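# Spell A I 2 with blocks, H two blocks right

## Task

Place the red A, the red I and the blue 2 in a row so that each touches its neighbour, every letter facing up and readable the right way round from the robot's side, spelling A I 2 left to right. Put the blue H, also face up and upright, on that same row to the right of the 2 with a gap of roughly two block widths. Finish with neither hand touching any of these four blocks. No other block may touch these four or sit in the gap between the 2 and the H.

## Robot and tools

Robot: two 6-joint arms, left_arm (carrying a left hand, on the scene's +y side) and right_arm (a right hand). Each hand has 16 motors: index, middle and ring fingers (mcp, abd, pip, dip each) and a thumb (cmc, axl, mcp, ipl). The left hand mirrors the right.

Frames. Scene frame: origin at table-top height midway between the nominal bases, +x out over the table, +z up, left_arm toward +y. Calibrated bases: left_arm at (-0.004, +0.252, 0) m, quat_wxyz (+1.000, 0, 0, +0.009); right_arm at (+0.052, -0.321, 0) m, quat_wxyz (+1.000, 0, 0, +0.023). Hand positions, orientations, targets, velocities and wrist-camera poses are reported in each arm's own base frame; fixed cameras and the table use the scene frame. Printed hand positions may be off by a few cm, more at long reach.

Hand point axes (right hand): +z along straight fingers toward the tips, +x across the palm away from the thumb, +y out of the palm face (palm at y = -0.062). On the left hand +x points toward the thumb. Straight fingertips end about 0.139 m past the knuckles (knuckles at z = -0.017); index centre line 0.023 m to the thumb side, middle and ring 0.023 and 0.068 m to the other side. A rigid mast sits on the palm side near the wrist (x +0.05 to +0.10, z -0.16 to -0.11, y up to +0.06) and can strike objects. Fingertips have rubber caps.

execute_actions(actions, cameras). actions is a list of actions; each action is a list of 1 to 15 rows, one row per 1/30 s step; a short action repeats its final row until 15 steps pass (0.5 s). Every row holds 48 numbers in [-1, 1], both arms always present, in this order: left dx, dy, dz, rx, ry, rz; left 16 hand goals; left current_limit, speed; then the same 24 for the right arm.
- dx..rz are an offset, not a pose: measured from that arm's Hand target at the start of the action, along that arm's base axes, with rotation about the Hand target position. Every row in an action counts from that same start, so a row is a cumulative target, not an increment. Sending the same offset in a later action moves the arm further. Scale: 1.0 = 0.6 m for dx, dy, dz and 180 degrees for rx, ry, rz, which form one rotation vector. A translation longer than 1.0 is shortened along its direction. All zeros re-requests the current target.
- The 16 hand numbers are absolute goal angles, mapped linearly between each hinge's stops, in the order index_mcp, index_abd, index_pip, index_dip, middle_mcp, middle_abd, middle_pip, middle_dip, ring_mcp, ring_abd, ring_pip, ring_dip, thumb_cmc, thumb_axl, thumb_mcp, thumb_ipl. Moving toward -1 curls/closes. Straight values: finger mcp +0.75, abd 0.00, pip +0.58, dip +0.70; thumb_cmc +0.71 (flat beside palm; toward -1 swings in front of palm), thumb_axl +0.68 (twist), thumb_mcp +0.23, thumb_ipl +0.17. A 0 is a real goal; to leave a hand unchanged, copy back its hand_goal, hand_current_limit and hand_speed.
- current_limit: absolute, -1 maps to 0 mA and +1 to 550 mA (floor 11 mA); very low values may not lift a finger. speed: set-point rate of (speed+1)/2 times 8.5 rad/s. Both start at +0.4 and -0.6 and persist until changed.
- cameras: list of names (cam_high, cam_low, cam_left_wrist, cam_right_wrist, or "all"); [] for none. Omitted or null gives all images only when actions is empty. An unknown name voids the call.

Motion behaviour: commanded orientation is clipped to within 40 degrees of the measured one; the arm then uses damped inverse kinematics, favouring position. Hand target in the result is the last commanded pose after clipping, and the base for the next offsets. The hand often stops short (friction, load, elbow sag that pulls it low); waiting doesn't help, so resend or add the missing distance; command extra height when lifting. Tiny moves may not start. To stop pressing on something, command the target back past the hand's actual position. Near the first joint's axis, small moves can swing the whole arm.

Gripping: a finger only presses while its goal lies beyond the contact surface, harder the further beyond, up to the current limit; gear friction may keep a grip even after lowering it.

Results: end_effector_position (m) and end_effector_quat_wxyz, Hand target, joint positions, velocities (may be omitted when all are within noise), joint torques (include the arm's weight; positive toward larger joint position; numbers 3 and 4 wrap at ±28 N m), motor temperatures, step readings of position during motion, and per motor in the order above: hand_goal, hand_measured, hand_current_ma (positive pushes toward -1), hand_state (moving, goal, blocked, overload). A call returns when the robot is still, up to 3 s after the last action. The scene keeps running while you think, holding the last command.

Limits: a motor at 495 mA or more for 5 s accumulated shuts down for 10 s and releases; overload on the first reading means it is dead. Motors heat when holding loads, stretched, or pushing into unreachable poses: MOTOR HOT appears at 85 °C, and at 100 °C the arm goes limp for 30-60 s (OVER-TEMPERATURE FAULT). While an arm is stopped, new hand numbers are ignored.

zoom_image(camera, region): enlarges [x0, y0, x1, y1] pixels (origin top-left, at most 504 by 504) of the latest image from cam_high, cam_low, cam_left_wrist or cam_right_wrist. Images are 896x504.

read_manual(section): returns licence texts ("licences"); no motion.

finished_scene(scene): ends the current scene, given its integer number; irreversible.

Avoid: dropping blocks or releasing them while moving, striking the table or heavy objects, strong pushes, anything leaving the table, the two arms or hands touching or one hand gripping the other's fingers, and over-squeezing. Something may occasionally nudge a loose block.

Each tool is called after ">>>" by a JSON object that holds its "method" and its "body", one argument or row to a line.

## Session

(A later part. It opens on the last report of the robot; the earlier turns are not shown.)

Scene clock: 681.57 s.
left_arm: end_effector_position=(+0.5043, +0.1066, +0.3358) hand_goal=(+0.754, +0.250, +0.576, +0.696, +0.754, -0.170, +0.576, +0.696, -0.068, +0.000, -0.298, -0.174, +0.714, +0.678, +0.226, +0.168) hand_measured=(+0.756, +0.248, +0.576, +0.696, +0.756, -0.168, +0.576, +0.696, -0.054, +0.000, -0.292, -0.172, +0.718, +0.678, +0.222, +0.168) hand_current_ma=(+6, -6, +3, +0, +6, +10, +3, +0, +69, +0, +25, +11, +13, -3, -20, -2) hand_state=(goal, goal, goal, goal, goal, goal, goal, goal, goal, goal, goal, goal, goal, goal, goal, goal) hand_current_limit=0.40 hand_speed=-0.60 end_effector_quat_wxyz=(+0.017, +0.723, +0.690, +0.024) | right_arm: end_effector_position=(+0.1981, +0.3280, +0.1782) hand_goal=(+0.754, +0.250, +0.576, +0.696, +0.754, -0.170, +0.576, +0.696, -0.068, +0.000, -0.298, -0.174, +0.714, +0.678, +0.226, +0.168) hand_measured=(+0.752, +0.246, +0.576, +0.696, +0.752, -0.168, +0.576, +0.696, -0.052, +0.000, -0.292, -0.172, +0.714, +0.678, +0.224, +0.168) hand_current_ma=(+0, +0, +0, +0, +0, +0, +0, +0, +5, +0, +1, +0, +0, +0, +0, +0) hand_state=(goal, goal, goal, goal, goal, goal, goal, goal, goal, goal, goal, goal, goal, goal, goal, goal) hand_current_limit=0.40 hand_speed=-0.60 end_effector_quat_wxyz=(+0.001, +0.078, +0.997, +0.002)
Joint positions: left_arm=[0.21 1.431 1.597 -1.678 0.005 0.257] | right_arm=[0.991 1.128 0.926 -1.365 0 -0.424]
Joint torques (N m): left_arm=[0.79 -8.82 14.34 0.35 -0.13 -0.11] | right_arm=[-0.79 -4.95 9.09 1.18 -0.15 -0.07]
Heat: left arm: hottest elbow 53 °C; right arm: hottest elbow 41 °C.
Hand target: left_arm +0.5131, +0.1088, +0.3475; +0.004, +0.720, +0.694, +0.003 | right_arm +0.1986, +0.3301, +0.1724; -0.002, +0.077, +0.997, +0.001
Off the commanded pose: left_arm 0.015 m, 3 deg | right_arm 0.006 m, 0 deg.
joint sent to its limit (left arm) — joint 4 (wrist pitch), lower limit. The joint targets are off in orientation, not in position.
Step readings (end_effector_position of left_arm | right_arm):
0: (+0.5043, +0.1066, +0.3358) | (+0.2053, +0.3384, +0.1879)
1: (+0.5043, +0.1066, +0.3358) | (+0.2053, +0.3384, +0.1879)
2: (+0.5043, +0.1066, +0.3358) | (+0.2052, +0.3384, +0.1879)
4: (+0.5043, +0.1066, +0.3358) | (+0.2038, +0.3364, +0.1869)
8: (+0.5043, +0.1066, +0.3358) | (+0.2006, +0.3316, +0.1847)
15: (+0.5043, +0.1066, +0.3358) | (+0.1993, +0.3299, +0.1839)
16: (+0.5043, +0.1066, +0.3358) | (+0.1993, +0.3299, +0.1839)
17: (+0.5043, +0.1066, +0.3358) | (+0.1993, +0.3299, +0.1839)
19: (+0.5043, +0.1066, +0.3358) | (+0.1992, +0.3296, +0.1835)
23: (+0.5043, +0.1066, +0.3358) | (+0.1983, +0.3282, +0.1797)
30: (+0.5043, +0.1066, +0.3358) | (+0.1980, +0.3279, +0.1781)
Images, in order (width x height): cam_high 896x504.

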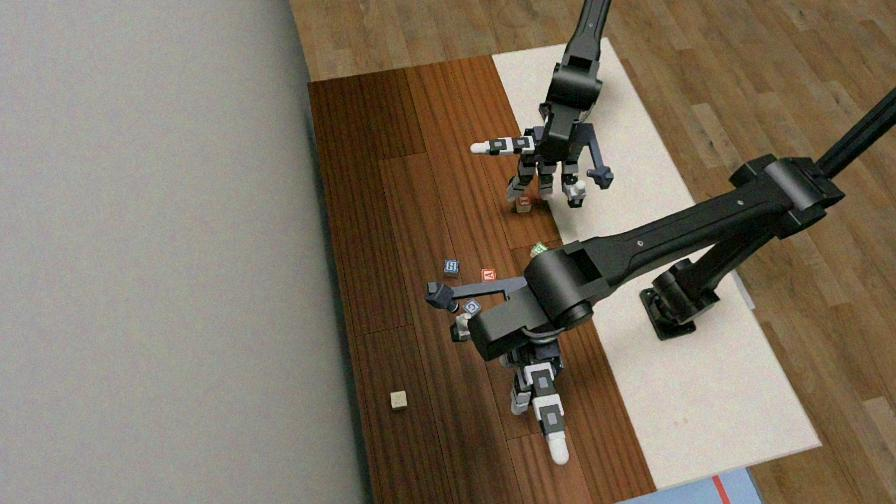

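>>> {"method": "execute_actions", "body": {
  "actions": [
    [[0,0,0,0,0,0,0.754,0.25,0.576,0.696,0.754,-0.17,0.576,0.696,-0.068,0,-0.299,-0.174,0.714,0.678,0.226,0.168,0.4,-0.6,0,0,-0.03,0,0,0,0.754,0.25,0.576,0.696,0.754,-0.17,0.576,0.696,-0.068,0,-0.299,-0.174,0.714,0.678,0.226,0.168,0.4,-0.6]],
    [[0,0,0,0,0,0,0.754,0.25,0.576,0.696,0.754,-0.17,0.576,0.696,-0.068,0,-0.299,-0.174,0.714,0.678,0.226,0.168,0.4,-0.6,0,0,-0.02,0,0,0,0.754,0.25,0.576,0.696,0.754,-0.17,0.576,0.696,-0.068,0,-0.299,-0.174,0.714,0.678,0.226,0.168,0.4,-0.6]]
  ],
  "cameras": ["cam_high","cam_right_wrist"]
}}

>>> {"method": "zoom_image", "body": {
  "camera": "cam_high",
  "region": [470, 110, 620, 230]
}}

>>> {"method": "zoom_image", "body": {
  "camera": "cam_right_wrist",
  "region": [360, 0, 560, 160]
}}

Scene clock: 693.83 s.
left_arm: end_effector_position=(+0.5043, +0.1066, +0.3358) hand_goal=(+0.754, +0.250, +0.576, +0.696, +0.754, -0.170, +0.576, +0.696, -0.068, +0.000, -0.298, -0.174, +0.714, +0.678, +0.226, +0.168) hand_measured=(+0.756, +0.248, +0.576, +0.696, +0.756, -0.168, +0.576, +0.696, -0.054, +0.000, -0.292, -0.172, +0.718, +0.678, +0.222, +0.168) hand_current_ma=(+6, -6, +3, +0, +6, +10, +3, +0, +69, +0, +25, +11, +13, -3, -20, -2) hand_state=(goal, goal, goal, goal, goal, goal, goal, goal, goal, goal, goal, goal, goal, goal, goal, goal) hand_current_limit=0.40 hand_speed=-0.60 end_effector_quat_wxyz=(+0.017, +0.723, +0.690, +0.024) | right_arm: end_effector_position=(+0.1980, +0.3279, +0.1501) hand_goal=(+0.754, +0.250, +0.576, +0.696, +0.754, -0.170, +0.576, +0.696, -0.068, +0.000, -0.298, -0.174, +0.714, +0.678, +0.226, +0.168) hand_measured=(+0.752, +0.246, +0.576, +0.696, +0.752, -0.168, +0.576, +0.696, -0.052, +0.000, -0.292, -0.172, +0.714, +0.678, +0.224, +0.168) hand_current_ma=(+0, +0, +0, +0, +0, +0, +0, +0, +5, +0, +1, +0, +0, +0, +0, +0) hand_state=(goal, goal, goal, goal, goal, goal, goal, goal, goal, goal, goal, goal, goal, goal, goal, goal) hand_current_limit=0.40 hand_speed=-0.60 end_effector_quat_wxyz=(+0.002, +0.078, +0.997, +0.004)
Joint positions: left_arm=[0.21 1.431 1.597 -1.678 0.005 0.257] | right_arm=[0.991 1.144 0.861 -1.278 0 -0.424]
Joint torques (N m): left_arm=[1.03 -8.76 14.32 0.35 -0.13 -0.11] | right_arm=[-0.79 -4.42 8.99 1.2 -0.16 -0.07]
Heat: left arm: hottest elbow 54 °C; right arm: hottest elbow 39 °C.
Hand target: left_arm +0.5131, +0.1088, +0.3475; +0.004, +0.720, +0.694, +0.003 | right_arm +0.1986, +0.3300, +0.1424; -0.002, +0.077, +0.997, +0.001
Off the commanded pose: left_arm 0.015 m, 3 deg | right_arm 0.008 m, 1 deg.
joint sent to its limit (left arm) — joint 4 (wrist pitch), lower limit. The joint targets are off in orientation, not in position.
Step readings (end_effector_position of left_arm | right_arm):
0: (+0.5043, +0.1066, +0.3358) | (+0.1981, +0.3280, +0.1782)
1: (+0.5043, +0.1066, +0.3358) | (+0.1981, +0.3280, +0.1781)
2: (+0.5043, +0.1066, +0.3358) | (+0.1985, +0.3285, +0.1774)
4: (+0.5043, +0.1066, +0.3358) | (+0.1988, +0.3291, +0.1741)
8: (+0.5043, +0.1066, +0.3358) | (+0.1972, +0.3266, +0.1647)
15: (+0.5043, +0.1066, +0.3358) | (+0.1977, +0.3274, +0.1621)
16: (+0.5043, +0.1066, +0.3358) | (+0.1977, +0.3274, +0.1620)
17: (+0.5043, +0.1066, +0.3358) | (+0.1981, +0.3280, +0.1617)
19: (+0.5043, +0.1066, +0.3358) | (+0.1986, +0.3287, +0.1601)
23: (+0.5043, +0.1066, +0.3358) | (+0.1978, +0.3275, +0.1530)
30: (+0.5043, +0.1066, +0.3358) | (+0.1979, +0.3277, +0.1501)
Images, in order (width x height): cam_high 896x504, cam_right_wrist 896x504.

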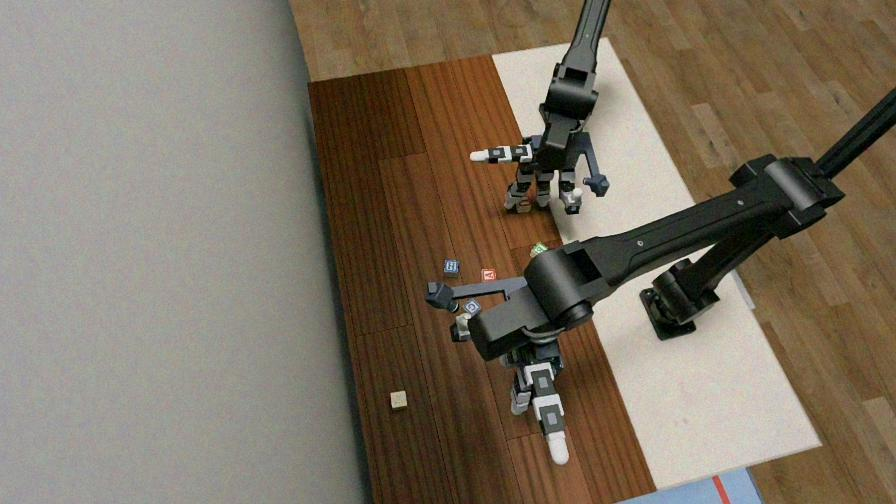

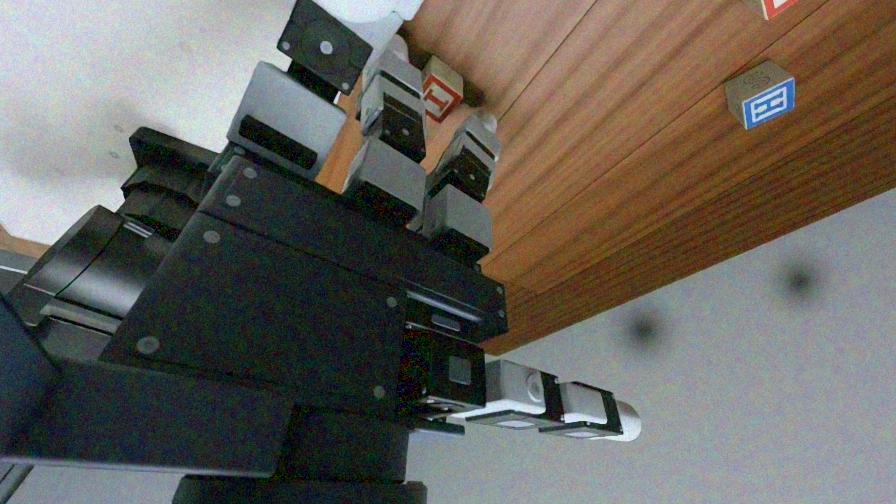

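Scaled by 3.360 from the camera's 896x504 image, which has a finer 1280x720 frame.

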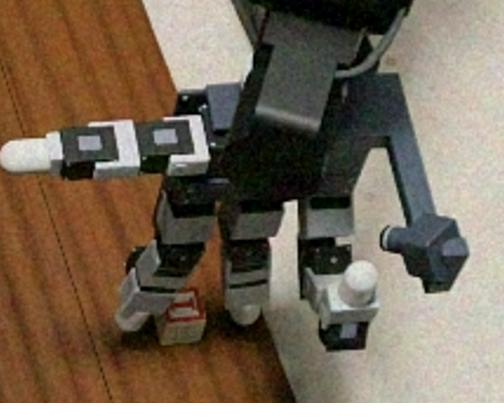

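Scaled by 2.520 from the camera's 896x504 image, which has a finer 1280x720 frame.

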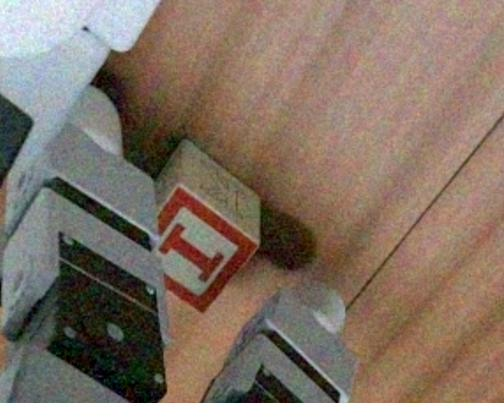

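>>> {"method": "execute_actions", "body": {
  "actions": [
    [[0,0,0,0,0,0,0.754,0.25,0.576,0.696,0.754,-0.17,0.576,0.696,-0.068,0,-0.299,-0.174,0.714,0.678,0.226,0.168,0.4,-0.6,0,0,-0.025,0,0,0,0.754,0.25,0.576,0.696,0.754,-0.17,0.576,0.696,-0.068,0,-0.299,-0.174,0.714,0.678,0.226,0.168,0.4,-0.6]]
  ],
  "cameras": ["cam_high","cam_right_wrist"]
}}

>>> {"method": "zoom_image", "body": {
  "camera": "cam_high",
  "region": [490, 170, 570, 230]
}}

>>> {"method": "zoom_image", "body": {
  "camera": "cam_right_wrist",
  "region": [360, 0, 560, 160]
}}

Scene clock: 703.23 s.
left_arm: end_effector_position=(+0.5043, +0.1066, +0.3358) hand_goal=(+0.754, +0.250, +0.576, +0.696, +0.754, -0.170, +0.576, +0.696, -0.068, +0.000, -0.298, -0.174, +0.714, +0.678, +0.226, +0.168) hand_measured=(+0.756, +0.248, +0.576, +0.696, +0.756, -0.168, +0.576, +0.696, -0.054, +0.000, -0.292, -0.172, +0.718, +0.678, +0.222, +0.168) hand_current_ma=(+6, -6, +3, +0, +6, +10, +3, +0, +69, +0, +25, +11, +13, -3, -20, -2) hand_state=(goal, goal, goal, goal, goal, goal, goal, goal, goal, goal, goal, goal, goal, goal, goal, goal) hand_current_limit=0.40 hand_speed=-0.60 end_effector_quat_wxyz=(+0.017, +0.723, +0.690, +0.024) | right_arm: end_effector_position=(+0.1981, +0.3280, +0.1347) hand_goal=(+0.754, +0.250, +0.576, +0.696, +0.754, -0.170, +0.576, +0.696, -0.068, +0.000, -0.298, -0.174, +0.714, +0.678, +0.226, +0.168) hand_measured=(+0.752, +0.246, +0.576, +0.696, +0.752, -0.168, +0.576, +0.696, -0.052, +0.000, -0.292, -0.172, +0.714, +0.678, +0.224, +0.168) hand_current_ma=(+0, +0, +0, +0, +0, +0, +0, +0, +5, +0, +1, +0, +0, +0, +0, +0) hand_state=(goal, goal, goal, goal, goal, goal, goal, goal, goal, goal, goal, goal, goal, goal, goal, goal) hand_current_limit=0.40 hand_speed=-0.60 end_effector_quat_wxyz=(+0.002, +0.078, +0.997, +0.004)
Joint positions: left_arm=[0.21 1.431 1.597 -1.678 0.005 0.257] | right_arm=[0.991 1.159 0.83 -1.233 0 -0.424]
Joint torques (N m): left_arm=[0.79 -8.76 14.32 0.29 -0.14 -0.11] | right_arm=[-0.79 -4.48 8.91 1.18 -0.16 -0.07]
Heat: left arm: hottest elbow 54 °C; right arm: hottest elbow 39 °C.
Hand target: left_arm +0.5131, +0.1088, +0.3475; +0.004, +0.720, +0.694, +0.003 | right_arm +0.1986, +0.3300, +0.1274; -0.002, +0.077, +0.997, +0.001
Off the commanded pose: left_arm 0.015 m, 3 deg | right_arm 0.008 m, 1 deg.
joint sent to its limit (left arm) — joint 4 (wrist pitch), lower limit. The joint targets are off in orientation, not in position.
Step readings (end_effector_position of left_arm | right_arm):
0: (+0.5043, +0.1066, +0.3358) | (+0.1980, +0.3279, +0.1501)
1: (+0.5043, +0.1066, +0.3358) | (+0.1981, +0.3281, +0.1502)
2: (+0.5043, +0.1066, +0.3358) | (+0.1984, +0.3285, +0.1498)
4: (+0.5043, +0.1066, +0.3358) | (+0.1989, +0.3292, +0.1473)
8: (+0.5043, +0.1066, +0.3358) | (+0.1978, +0.3276, +0.1385)
15: (+0.5043, +0.1066, +0.3358) | (+0.1979, +0.3278, +0.1346)
Images, in order (width x height): cam_high 896x504, cam_right_wrist 896x504.

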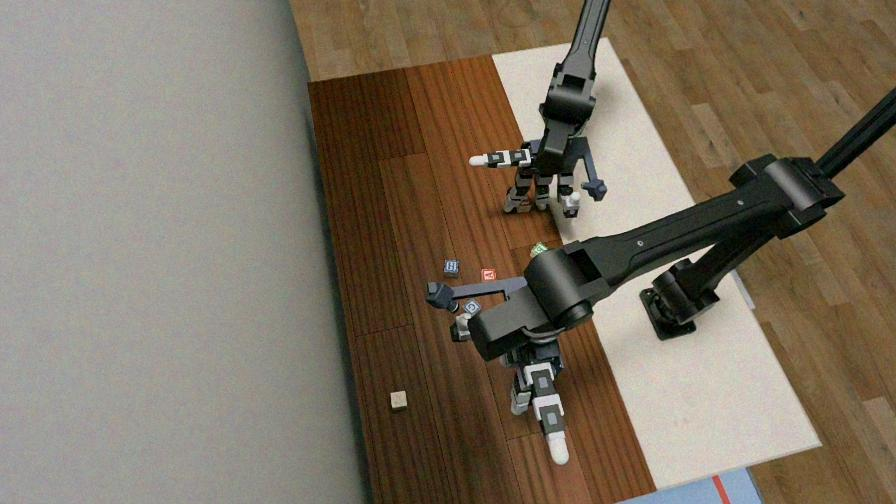

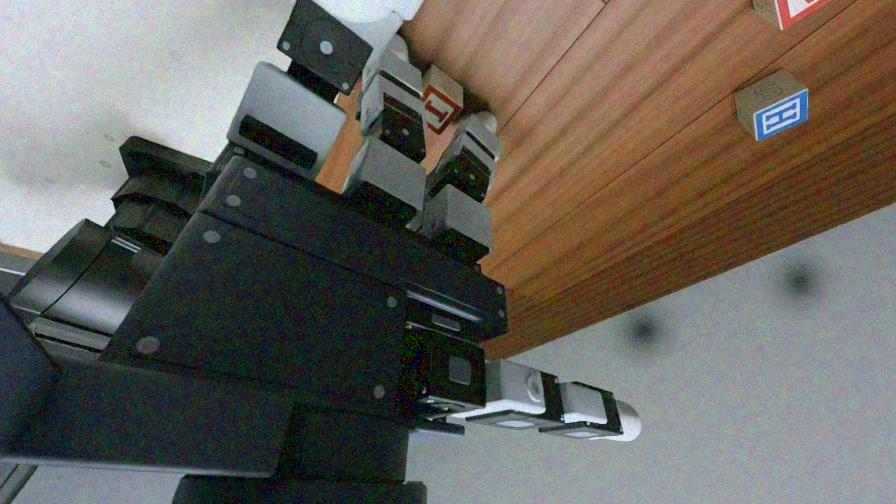

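Scaled by 6.300 from the camera's 896x504 image, which has a finer 1280x720 frame.

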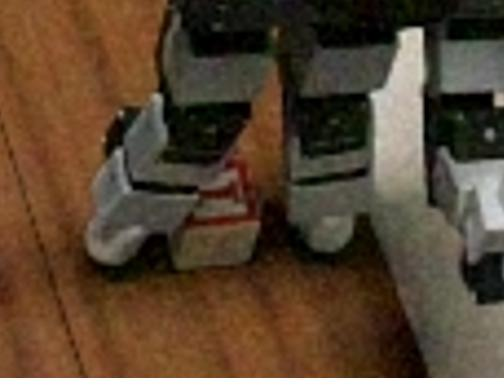

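Scaled by 2.520 from the camera's 896x504 image, which has a finer 1280x720 frame.

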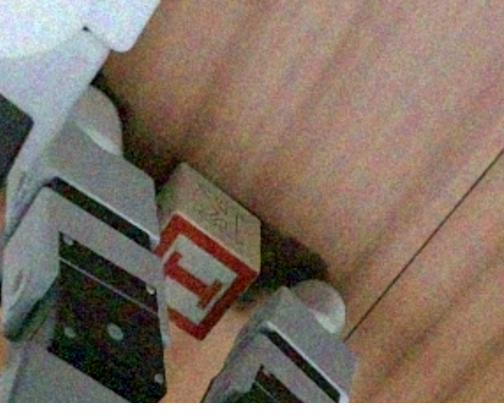

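>>> {"method": "execute_actions", "body": {
  "actions": [
    [[0,0,0,0,0,0,0.754,0.25,0.576,0.696,0.754,-0.17,0.576,0.696,-0.068,0,-0.299,-0.174,0.714,0.678,0.226,0.168,0.4,-0.6,0,0,-0.012,0,0,0,0.754,0.25,0.576,0.696,0.754,-0.17,0.576,0.696,-0.068,0,-0.299,-0.174,0.714,0.678,0.226,0.168,0.4,-0.6]],
    [[0,0,0,0,0,0,0.754,0.25,0.576,0.696,0.754,-0.17,0.576,0.696,-0.068,0,-0.299,-0.174,0.714,0.678,0.226,0.168,0.4,-0.6,0,0,0,0,0,0,0.754,0.08,0.576,0.696,0.754,-0.08,0.576,0.696,-0.068,0,-0.299,-0.174,0.714,0.678,0.226,0.168,0.4,-0.85]],
    [[0,0,0,0,0,0,0.754,0.25,0.576,0.696,0.754,-0.17,0.576,0.696,-0.068,0,-0.299,-0.174,0.714,0.678,0.226,0.168,0.4,-0.6,0,0,0,0,0,0,0.754,-0.1,0.576,0.696,0.754,0.1,0.576,0.696,-0.068,0,-0.299,-0.174,0.714,0.678,0.226,0.168,0.4,-0.85]]
  ],
  "cameras": ["cam_high","cam_right_wrist"]
}}

>>> {"method": "zoom_image", "body": {
  "camera": "cam_high",
  "region": [490, 170, 570, 230]
}}

>>> {"method": "zoom_image", "body": {
  "camera": "cam_right_wrist",
  "region": [360, 0, 560, 160]
}}

Scene clock: 721.47 s.
left_arm: end_effector_position=(+0.5043, +0.1066, +0.3358) hand_goal=(+0.754, +0.250, +0.576, +0.696, +0.754, -0.170, +0.576, +0.696, -0.068, +0.000, -0.298, -0.174, +0.714, +0.678, +0.226, +0.168) hand_measured=(+0.756, +0.248, +0.576, +0.696, +0.756, -0.168, +0.576, +0.696, -0.054, +0.000, -0.292, -0.172, +0.718, +0.678, +0.222, +0.168) hand_current_ma=(+6, -6, +3, +0, +6, +10, +3, +0, +69, +0, +25, +11, +13, -3, -20, -2) hand_state=(goal, goal, goal, goal, goal, goal, goal, goal, goal, goal, goal, goal, goal, goal, goal, goal) hand_current_limit=0.40 hand_speed=-0.60 end_effector_quat_wxyz=(+0.017, +0.723, +0.690, +0.024) | right_arm: end_effector_position=(+0.1978, +0.3290, +0.1290) hand_goal=(+0.754, -0.100, +0.576, +0.696, +0.754, +0.100, +0.576, +0.696, -0.068, +0.000, -0.298, -0.174, +0.714, +0.678, +0.226, +0.168) hand_measured=(+0.752, +0.090, +0.576, +0.696, +0.756, -0.106, +0.578, +0.696, -0.052, +0.000, -0.292, -0.172, +0.714, +0.678, +0.224, +0.168) hand_current_ma=(+0, +385, +0, +0, +0, -385, +0, +0, +5, +0, +1, +0, +0, +0, +0, +0) hand_state=(goal, blocked, goal, goal, goal, blocked, goal, goal, goal, goal, goal, goal, goal, goal, goal, goal) hand_current_limit=0.40 hand_speed=-0.85 end_effector_quat_wxyz=(+0.001, +0.077, +0.997, +0.006)
Joint positions: left_arm=[0.21 1.431 1.597 -1.678 0.005 0.257] | right_arm=[0.991 1.165 0.818 -1.212 -0.004 -0.424]
Joint torques (N m): left_arm=[0.79 -8.7 14.37 0.4 -0.12 -0.11] | right_arm=[-0.79 -4.48 8.7 1.22 0.02 -0.07]
Heat: left arm: hottest elbow 54 °C; right arm: hottest elbow 37 °C.
Hand target: left_arm +0.5131, +0.1088, +0.3475; +0.004, +0.720, +0.694, +0.003 | right_arm +0.1986, +0.3300, +0.1202; -0.002, +0.077, +0.997, +0.001
Off the commanded pose: left_arm 0.015 m, 3 deg | right_arm 0.009 m, 1 deg.
joint sent to its limit (left arm) — joint 4 (wrist pitch), lower limit. The joint targets are off in orientation, not in position.
Step readings (end_effector_position of left_arm | right_arm):
0: (+0.5043, +0.1066, +0.3358) | (+0.1981, +0.3280, +0.1347)
1: (+0.5043, +0.1066, +0.3358) | (+0.1982, +0.3281, +0.1348)
2: (+0.5043, +0.1066, +0.3358) | (+0.1983, +0.3284, +0.1346)
4: (+0.5043, +0.1066, +0.3358) | (+0.1988, +0.3290, +0.1341)
8: (+0.5043, +0.1066, +0.3358) | (+0.1985, +0.3286, +0.1306)
15: (+0.5043, +0.1066, +0.3358) | (+0.1983, +0.3284, +0.1289)
16: (+0.5043, +0.1066, +0.3358) | (+0.1983, +0.3284, +0.1289)
17: (+0.5043, +0.1066, +0.3358) | (+0.1982, +0.3285, +0.1289)
19: (+0.5043, +0.1066, +0.3358) | (+0.1977, +0.3288, +0.1289)
23: (+0.5043, +0.1066, +0.3358) | (+0.1973, +0.3290, +0.1290)
30: (+0.5043, +0.1066, +0.3358) | (+0.1976, +0.3292, +0.1290)
31: (+0.5043, +0.1066, +0.3358) | (+0.1976, +0.3292, +0.1290)
32: (+0.5043, +0.1066, +0.3358) | (+0.1977, +0.3291, +0.1290)
34: (+0.5043, +0.1066, +0.3358) | (+0.1977, +0.3291, +0.1290)
38: (+0.5043, +0.1066, +0.3358) | (+0.1978, +0.3291, +0.1290)
45: (+0.5043, +0.1066, +0.3358) | (+0.1978, +0.3290, +0.1290)
Images, in order (width x height): cam_high 896x504, cam_right_wrist 896x504.

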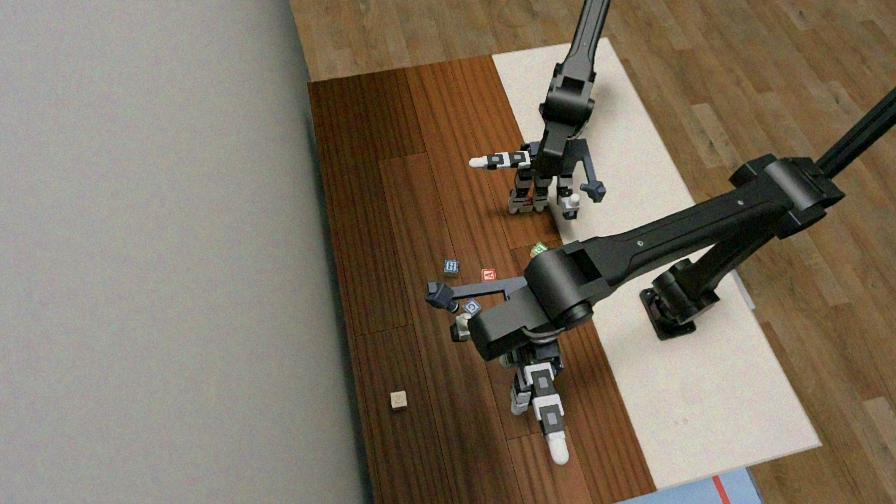

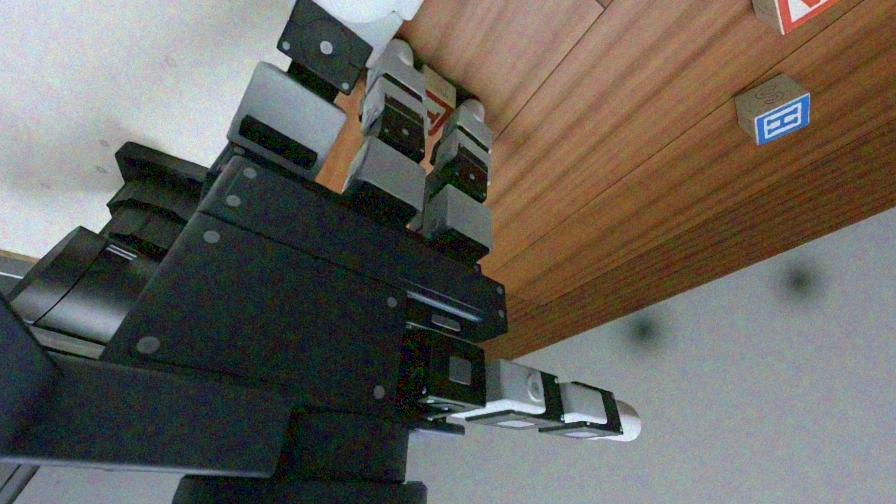

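Scaled by 6.300 from the camera's 896x504 image, which has a finer 1280x720 frame.

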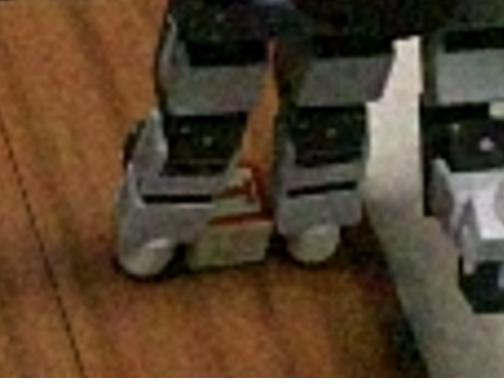

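Scaled by 2.520 from the camera's 896x504 image, which has a finer 1280x720 frame.

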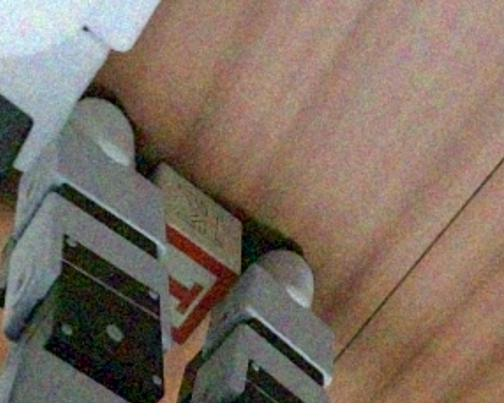

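>>> {"method": "execute_actions", "body": {
  "actions": [
    [[0,0,0,0,0,0,0.754,0.25,0.576,0.696,0.754,-0.17,0.576,0.696,-0.068,0,-0.299,-0.174,0.714,0.678,0.226,0.168,0.4,-0.6,0,0,0.05,0,0,0,0.754,-0.1,0.576,0.696,0.754,0.1,0.576,0.696,-0.068,0,-0.299,-0.174,0.714,0.678,0.226,0.168,0.4,-0.85]],
    [[0,0,0,0,0,0,0.754,0.25,0.576,0.696,0.754,-0.17,0.576,0.696,-0.068,0,-0.299,-0.174,0.714,0.678,0.226,0.168,0.4,-0.6,0,0,0.05,0,0,0,0.754,-0.1,0.576,0.696,0.754,0.1,0.576,0.696,-0.068,0,-0.299,-0.174,0.714,0.678,0.226,0.168,0.4,-0.85]]
  ],
  "cameras": ["cam_high","cam_right_wrist","cam_low"]
}}

>>> {"method": "zoom_image", "body": {
  "camera": "cam_high",
  "region": [490, 150, 570, 210]
}}

>>> {"method": "zoom_image", "body": {
  "camera": "cam_right_wrist",
  "region": [360, 0, 560, 160]
}}

Scene clock: 736.83 s.
left_arm: end_effector_position=(+0.5043, +0.1066, +0.3358) hand_goal=(+0.754, +0.250, +0.576, +0.696, +0.754, -0.170, +0.576, +0.696, -0.068, +0.000, -0.298, -0.174, +0.714, +0.678, +0.226, +0.168) hand_measured=(+0.756, +0.248, +0.576, +0.696, +0.756, -0.168, +0.576, +0.696, -0.054, +0.000, -0.292, -0.172, +0.718, +0.678, +0.222, +0.168) hand_current_ma=(+6, -6, +3, +0, +6, +10, +3, +0, +69, +0, +25, +11, +13, -3, -20, -2) hand_state=(goal, goal, goal, goal, goal, goal, goal, goal, goal, goal, goal, goal, goal, goal, goal, goal) hand_current_limit=0.40 hand_speed=-0.60 end_effector_quat_wxyz=(+0.017, +0.723, +0.690, +0.024) | right_arm: end_effector_position=(+0.1923, +0.3205, +0.1601) hand_goal=(+0.754, -0.100, +0.576, +0.696, +0.754, +0.100, +0.576, +0.696, -0.068, +0.000, -0.298, -0.174, +0.714, +0.678, +0.226, +0.168) hand_measured=(+0.752, +0.088, +0.574, +0.694, +0.748, -0.102, +0.574, +0.696, -0.052, +0.000, -0.292, -0.172, +0.714, +0.678, +0.224, +0.168) hand_current_ma=(+0, +385, +0, +0, -1, -385, +0, +0, +5, +0, +1, +0, +0, +0, +0, +0) hand_state=(goal, blocked, goal, goal, goal, blocked, goal, goal, goal, goal, goal, goal, goal, goal, goal, goal) hand_current_limit=0.40 hand_speed=-0.85 end_effector_quat_wxyz=(-0.010, +0.078, +0.997, -0.015)
Joint positions: left_arm=[0.21 1.431 1.597 -1.678 0.005 0.257] | right_arm=[0.991 1.139 0.895 -1.363 -0.004 -0.424]
Joint torques (N m): left_arm=[0.62 -8.7 14.38 0.32 -0.13 -0.11] | right_arm=[-0.73 -6.42 13.01 0.1 0.01 -0.07]
Heat: left arm: hottest elbow 54 °C; right arm: hottest elbow 37 °C.
Hand target: left_arm +0.5131, +0.1088, +0.3475; +0.004, +0.720, +0.694, +0.003 | right_arm +0.1987, +0.3301, +0.1802; -0.002, +0.077, +0.997, +0.001
Off the commanded pose: left_arm 0.015 m, 3 deg | right_arm 0.023 m, 2 deg.
joint sent to its limit (left arm) — joint 4 (wrist pitch), lower limit. The joint targets are off in orientation, not in position.
Step readings (end_effector_position of left_arm | right_arm):
0: (+0.5043, +0.1066, +0.3358) | (+0.1978, +0.3290, +0.1290)
1: (+0.5043, +0.1066, +0.3358) | (+0.1978, +0.3290, +0.1290)
2: (+0.5043, +0.1066, +0.3358) | (+0.1978, +0.3290, +0.1292)
4: (+0.5043, +0.1066, +0.3358) | (+0.1965, +0.3268, +0.1289)
8: (+0.5043, +0.1066, +0.3358) | (+0.1926, +0.3209, +0.1274)
15: (+0.5043, +0.1066, +0.3358) | (+0.1905, +0.3177, +0.1265)
16: (+0.5043, +0.1066, +0.3358) | (+0.1905, +0.3177, +0.1269)
17: (+0.5043, +0.1066, +0.3358) | (+0.1900, +0.3169, +0.1278)
19: (+0.5043, +0.1066, +0.3358) | (+0.1891, +0.3156, +0.1324)
23: (+0.5043, +0.1066, +0.3358) | (+0.1912, +0.3188, +0.1499)
30: (+0.5043, +0.1066, +0.3358) | (+0.1927, +0.3210, +0.1603)
Images, in order (width x height): cam_high 896x504, cam_low 896x504, cam_right_wrist 896x504.

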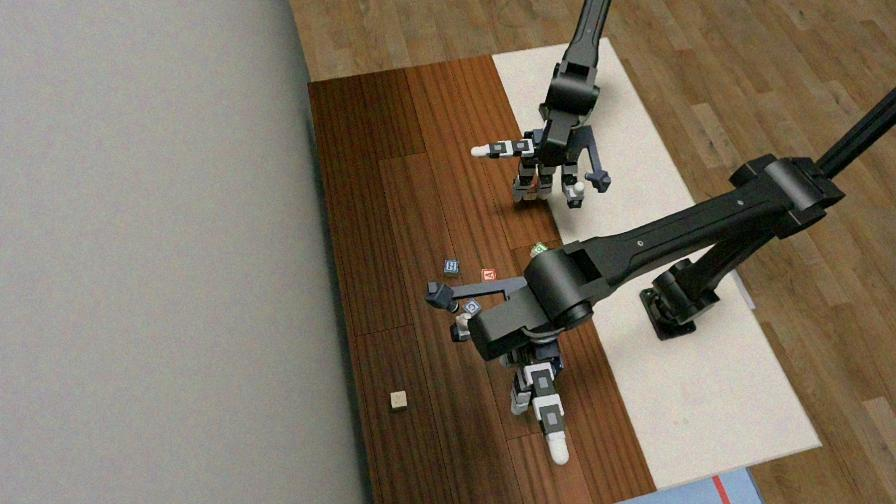

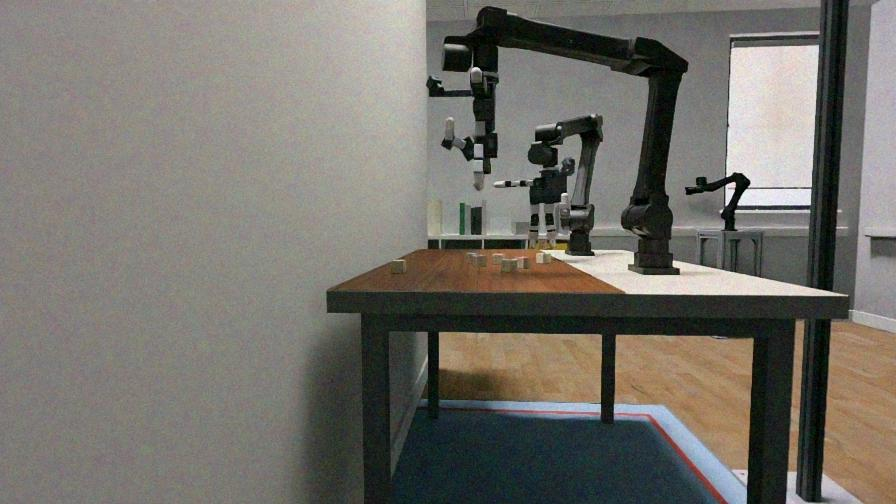

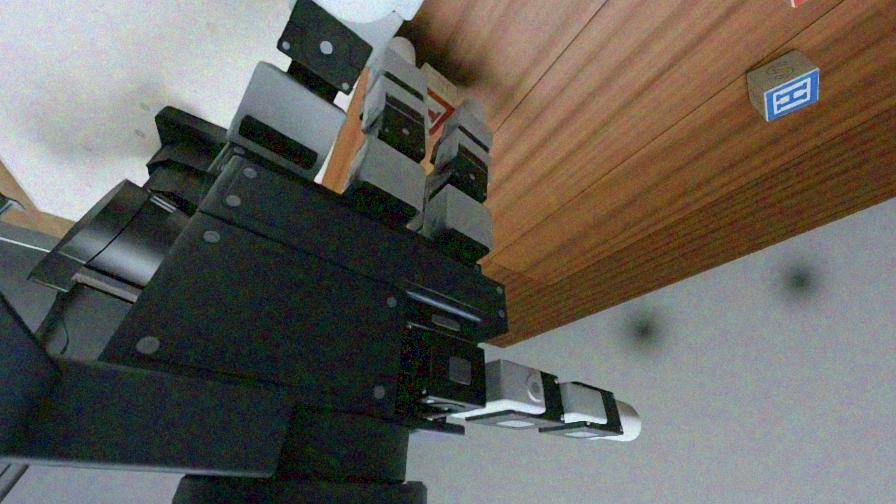

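Scaled by 6.300 from the camera's 896x504 image, which has a finer 1280x720 frame.

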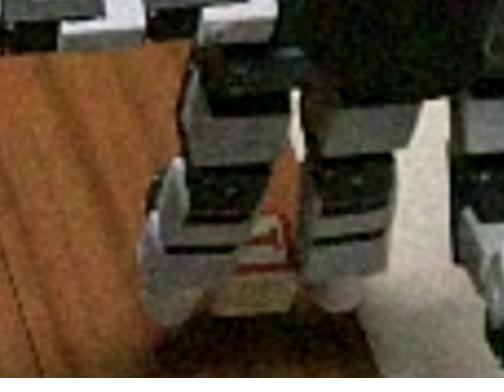

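Scaled by 2.520 from the camera's 896x504 image, which has a finer 1280x720 frame.

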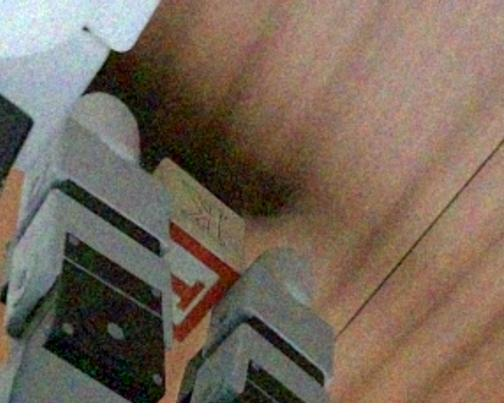

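>>> {"method": "execute_actions", "body": {
  "actions": [
    [[0,0,0,0,0,0,0.754,0.25,0.576,0.696,0.754,-0.17,0.576,0.696,-0.068,0,-0.299,-0.174,0.714,0.678,0.226,0.168,0.4,-0.6,0,0,0.05,0,0,0,0.754,-0.1,0.576,0.696,0.754,0.1,0.576,0.696,-0.068,0,-0.299,-0.174,0.714,0.678,0.226,0.168,0.4,-0.85]],
    [[0,0,0,0,0,0,0.754,0.25,0.576,0.696,0.754,-0.17,0.576,0.696,-0.068,0,-0.299,-0.174,0.714,0.678,0.226,0.168,0.4,-0.6,0.055,0.041,0,0,0,0.0117,0.754,-0.1,0.576,0.696,0.754,0.1,0.576,0.696,-0.068,0,-0.299,-0.174,0.714,0.678,0.226,0.168,0.4,-0.85]],
    [[0,0,0,0,0,0,0.754,0.25,0.576,0.696,0.754,-0.17,0.576,0.696,-0.068,0,-0.299,-0.174,0.714,0.678,0.226,0.168,0.4,-0.6,0.055,0.041,0,0,0,0.0117,0.754,-0.1,0.576,0.696,0.754,0.1,0.576,0.696,-0.068,0,-0.299,-0.174,0.714,0.678,0.226,0.168,0.4,-0.85]],
    [[0,0,0,0,0,0,0.754,0.25,0.576,0.696,0.754,-0.17,0.576,0.696,-0.068,0,-0.299,-0.174,0.714,0.678,0.226,0.168,0.4,-0.6,0.055,0.041,0,0,0,0.0117,0.754,-0.1,0.576,0.696,0.754,0.1,0.576,0.696,-0.068,0,-0.299,-0.174,0.714,0.678,0.226,0.168,0.4,-0.85]]
  ],
  "cameras": ["cam_high"]
}}

>>> {"method": "zoom_image", "body": {
  "camera": "cam_high",
  "region": [440, 170, 560, 290]
}}

Scene clock: 788.70 s.
left_arm: end_effector_position=(+0.5043, +0.1066, +0.3358) hand_goal=(+0.754, +0.250, +0.576, +0.696, +0.754, -0.170, +0.576, +0.696, -0.068, +0.000, -0.298, -0.174, +0.714, +0.678, +0.226, +0.168) hand_measured=(+0.756, +0.248, +0.576, +0.696, +0.756, -0.168, +0.576, +0.696, -0.054, +0.000, -0.292, -0.172, +0.718, +0.678, +0.222, +0.168) hand_current_ma=(+6, -6, +3, +0, +6, +10, +3, +0, +69, +0, +25, +11, +13, -3, -20, -2) hand_state=(goal, goal, goal, goal, goal, goal, goal, goal, goal, goal, goal, goal, goal, goal, goal, goal) hand_current_limit=0.40 hand_speed=-0.60 end_effector_quat_wxyz=(+0.017, +0.723, +0.690, +0.024) | right_arm: end_effector_position=(+0.2845, +0.3927, +0.1992) hand_goal=(+0.754, -0.100, +0.576, +0.696, +0.754, +0.100, +0.576, +0.696, -0.068, +0.000, -0.298, -0.174, +0.714, +0.678, +0.226, +0.168) hand_measured=(+0.752, +0.086, +0.574, +0.694, +0.750, -0.102, +0.574, +0.696, -0.052, +0.000, -0.292, -0.172, +0.714, +0.678, +0.224, +0.168) hand_current_ma=(+0, +385, +0, +0, +0, -385, +0, +0, +5, +0, +1, +0, +0, +0, +0, +0) hand_state=(goal, blocked, goal, goal, goal, blocked, goal, goal, goal, goal, goal, goal, goal, goal, goal, goal) hand_current_limit=0.40 hand_speed=-0.85 end_effector_quat_wxyz=(-0.009, +0.024, +1.000, -0.009)
Joint positions: left_arm=[0.21 1.431 1.597 -1.678 0.005 0.257] | right_arm=[0.876 1.421 1.246 -1.422 -0.002 -0.646]
Joint torques (N m): left_arm=[0.67 -8.88 14.28 0.29 -0.12 -0.11] | right_arm=[-1.2 -9.17 13.61 0.61 -0.06 -0.17]
Motor temperatures (°C): left_arm=[27 33 55 23 24 24] | right_arm=[32 26 43 27 24 26]
Heat: left arm: hottest elbow 55 °C; right arm: hottest elbow 43 °C.
Hand target: left_arm +0.5131, +0.1088, +0.3475; +0.004, +0.720, +0.694, +0.003 | right_arm +0.2976, +0.4039, +0.2102; -0.002, +0.022, +1.000, +0.000
Off the commanded pose: left_arm 0.015 m, 3 deg | right_arm 0.020 m, 1 deg.
joint sent to its limit (left arm) — joint 4 (wrist pitch), lower limit. The joint targets are off in orientation, not in position.
Step readings (end_effector_position of left_arm | right_arm):
0: (+0.5043, +0.1066, +0.3358) | (+0.1923, +0.3205, +0.1601)
1: (+0.5043, +0.1066, +0.3358) | (+0.1922, +0.3203, +0.1602)
2: (+0.5043, +0.1066, +0.3358) | (+0.1916, +0.3193, +0.1607)
4: (+0.5043, +0.1066, +0.3358) | (+0.1904, +0.3176, +0.1649)
8: (+0.5043, +0.1066, +0.3358) | (+0.1921, +0.3201, +0.1790)
15: (+0.5043, +0.1066, +0.3358) | (+0.1931, +0.3217, +0.1884)
16: (+0.5043, +0.1066, +0.3358) | (+0.1931, +0.3217, +0.1885)
17: (+0.5043, +0.1066, +0.3358) | (+0.1935, +0.3222, +0.1891)
19: (+0.5043, +0.1066, +0.3358) | (+0.1982, +0.3267, +0.1928)
23: (+0.5043, +0.1066, +0.3358) | (+0.2144, +0.3376, +0.1985)
30: (+0.5043, +0.1066, +0.3358) | (+0.2192, +0.3411, +0.1953)
31: (+0.5043, +0.1066, +0.3358) | (+0.2193, +0.3414, +0.1954)
32: (+0.5043, +0.1066, +0.3358) | (+0.2204, +0.3422, +0.1958)
34: (+0.5043, +0.1066, +0.3358) | (+0.2270, +0.3483, +0.1978)
38: (+0.5043, +0.1066, +0.3358) | (+0.2463, +0.3622, +0.1993)
45: (+0.5043, +0.1066, +0.3358) | (+0.2515, +0.3655, +0.1953)
46: (+0.5043, +0.1066, +0.3358) | (+0.2516, +0.3660, +0.1958)
47: (+0.5043, +0.1066, +0.3358) | (+0.2528, +0.3672, +0.1966)
49: (+0.5043, +0.1066, +0.3358) | (+0.2597, +0.3745, +0.1997)
53: (+0.5043, +0.1066, +0.3358) | (+0.2786, +0.3886, +0.2026)
60: (+0.5043, +0.1066, +0.3358) | (+0.2840, +0.3913, +0.1970)
Images, in order (width x height): cam_high 896x504.

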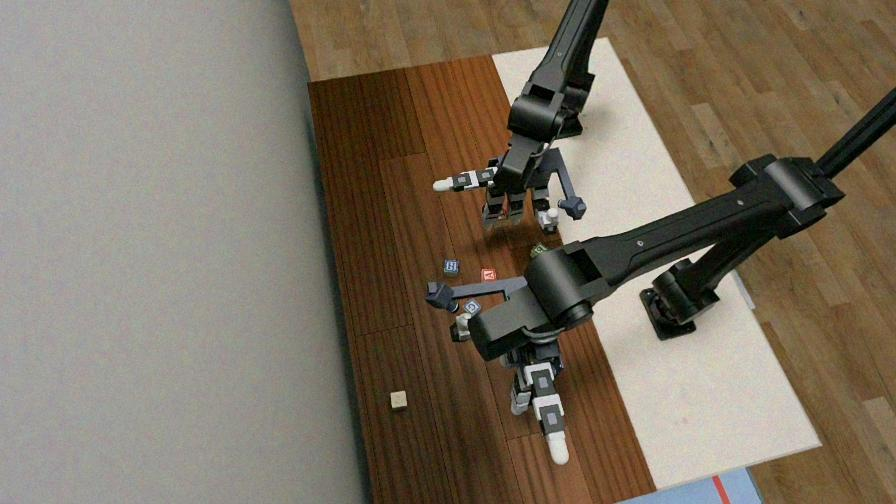

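Scaled by 4.200 from the camera's 896x504 image, which has a finer 1280x720 frame.

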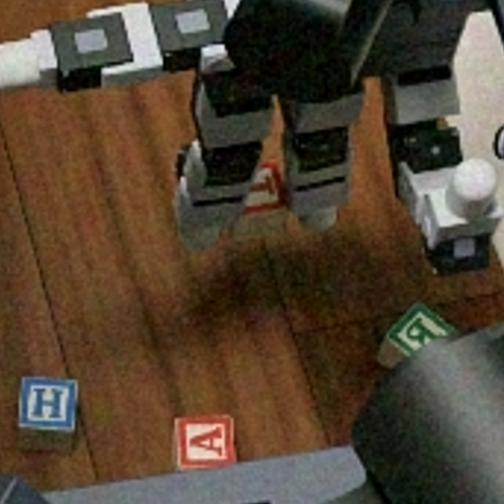

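>>> {"method": "execute_actions", "body": {
  "actions": [
    [[0,0,0,0,0,0,0.754,0.25,0.576,0.696,0.754,-0.17,0.576,0.696,-0.068,0,-0.299,-0.174,0.714,0.678,0.226,0.168,0.4,-0.6,0,0,-0.04,0,0,0,0.754,-0.1,0.576,0.696,0.754,0.1,0.576,0.696,-0.068,0,-0.299,-0.174,0.714,0.678,0.226,0.168,0.4,-0.85]],
    [[0,0,0,0,0,0,0.754,0.25,0.576,0.696,0.754,-0.17,0.576,0.696,-0.068,0,-0.299,-0.174,0.714,0.678,0.226,0.168,0.4,-0.6,0,0,-0.04,0,0,0,0.754,-0.1,0.576,0.696,0.754,0.1,0.576,0.696,-0.068,0,-0.299,-0.174,0.714,0.678,0.226,0.168,0.4,-0.85]],
    [[0,0,0,0,0,0,0.754,0.25,0.576,0.696,0.754,-0.17,0.576,0.696,-0.068,0,-0.299,-0.174,0.714,0.678,0.226,0.168,0.4,-0.6,0,0,-0.04,0,0,0,0.754,-0.1,0.576,0.696,0.754,0.1,0.576,0.696,-0.068,0,-0.299,-0.174,0.714,0.678,0.226,0.168,0.4,-0.85]]
  ],
  "cameras": ["cam_high"]
}}

>>> {"method": "zoom_image", "body": {
  "camera": "cam_high",
  "region": [440, 170, 560, 290]
}}

Scene clock: 809.73 s.
left_arm: end_effector_position=(+0.5043, +0.1066, +0.3358) hand_goal=(+0.754, +0.250, +0.576, +0.696, +0.754, -0.170, +0.576, +0.696, -0.068, +0.000, -0.298, -0.174, +0.714, +0.678, +0.226, +0.168) hand_measured=(+0.756, +0.248, +0.576, +0.696, +0.756, -0.168, +0.576, +0.696, -0.054, +0.000, -0.292, -0.172, +0.718, +0.678, +0.222, +0.168) hand_current_ma=(+6, -6, +3, +0, +6, +10, +3, +0, +69, +0, +25, +11, +13, -3, -20, -2) hand_state=(goal, goal, goal, goal, goal, goal, goal, goal, goal, goal, goal, goal, goal, goal, goal, goal) hand_current_limit=0.40 hand_speed=-0.60 end_effector_quat_wxyz=(+0.017, +0.723, +0.690, +0.024) | right_arm: end_effector_position=(+0.2933, +0.4035, +0.1489) hand_goal=(+0.754, -0.100, +0.576, +0.696, +0.754, +0.100, +0.576, +0.696, -0.068, +0.000, -0.298, -0.174, +0.714, +0.678, +0.226, +0.168) hand_measured=(+0.752, +0.086, +0.574, +0.694, +0.750, -0.102, +0.574, +0.696, -0.052, +0.000, -0.292, -0.172, +0.714, +0.678, +0.224, +0.168) hand_current_ma=(+0, +385, +0, +0, +0, -385, +0, +0, +5, +0, +1, +0, +0, +0, +0, +0) hand_state=(goal, blocked, goal, goal, goal, blocked, goal, goal, goal, goal, goal, goal, goal, goal, goal, goal) hand_current_limit=0.40 hand_speed=-0.85 end_effector_quat_wxyz=(+0.002, +0.024, +1.000, +0.005)
Joint positions: left_arm=[0.21 1.431 1.597 -1.678 0.005 0.257] | right_arm=[0.876 1.468 1.153 -1.245 -0.002 -0.647]
Joint torques (N m): left_arm=[0.73 -8.7 14.28 0.31 -0.14 -0.12] | right_arm=[-1.44 -9.7 9.13 1.2 -0.09 -0.17]
Motor temperatures (°C): left_arm=[27 33 55 23 24 24] | right_arm=[32 26 41 27 24 26]
Heat: left arm: hottest elbow 55 °C; right arm: hottest elbow 41 °C.
Hand target: left_arm +0.5131, +0.1088, +0.3475; +0.004, +0.720, +0.694, +0.003 | right_arm +0.2975, +0.4039, +0.1383; -0.002, +0.022, +1.000, +0.000
Off the commanded pose: left_arm 0.015 m, 3 deg | right_arm 0.011 m, 1 deg.
joint sent to its limit (left arm) — joint 4 (wrist pitch), lower limit. The joint targets are off in orientation, not in position.
Step readings (end_effector_position of left_arm | right_arm):
0: (+0.5043, +0.1066, +0.3358) | (+0.2844, +0.3927, +0.1992)
1: (+0.5043, +0.1066, +0.3358) | (+0.2844, +0.3927, +0.1992)
2: (+0.5043, +0.1066, +0.3358) | (+0.2848, +0.3932, +0.1994)
4: (+0.5043, +0.1066, +0.3358) | (+0.2869, +0.3958, +0.2001)
8: (+0.5043, +0.1066, +0.3358) | (+0.2911, +0.4008, +0.2000)
15: (+0.5043, +0.1066, +0.3358) | (+0.2926, +0.4025, +0.1985)
16: (+0.5043, +0.1066, +0.3358) | (+0.2927, +0.4027, +0.1984)
17: (+0.5043, +0.1066, +0.3358) | (+0.2932, +0.4033, +0.1976)
19: (+0.5043, +0.1066, +0.3358) | (+0.2939, +0.4041, +0.1935)
23: (+0.5043, +0.1066, +0.3358) | (+0.2922, +0.4021, +0.1796)
30: (+0.5043, +0.1066, +0.3358) | (+0.2927, +0.4027, +0.1720)
31: (+0.5043, +0.1066, +0.3358) | (+0.2929, +0.4029, +0.1721)
32: (+0.5043, +0.1066, +0.3358) | (+0.2934, +0.4036, +0.1714)
34: (+0.5043, +0.1066, +0.3358) | (+0.2944, +0.4048, +0.1683)
38: (+0.5043, +0.1066, +0.3358) | (+0.2929, +0.4030, +0.1563)
45: (+0.5043, +0.1066, +0.3358) | (+0.2931, +0.4032, +0.1487)
Images, in order (width x height): cam_high 896x504.

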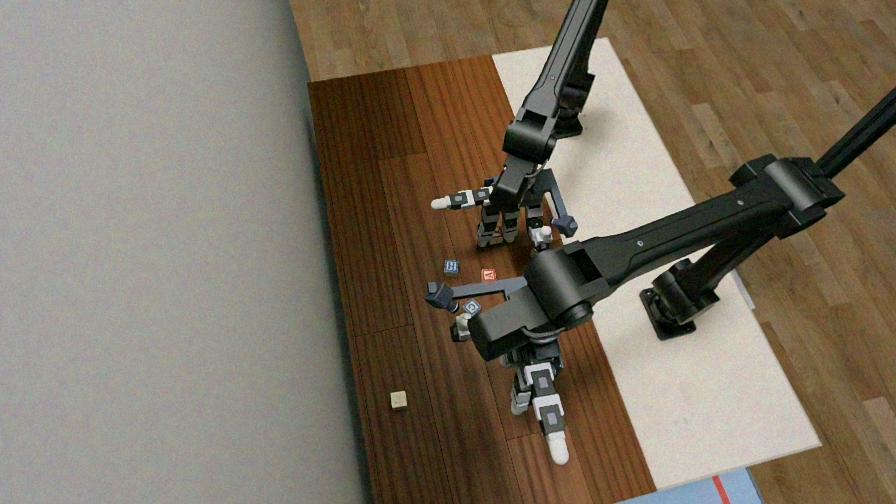

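Scaled by 4.200 from the camera's 896x504 image, which has a finer 1280x720 frame.

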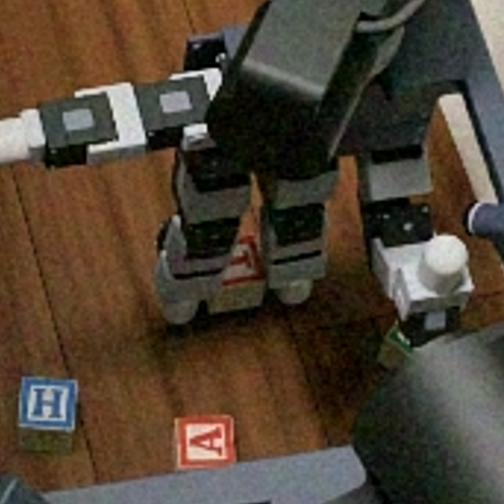

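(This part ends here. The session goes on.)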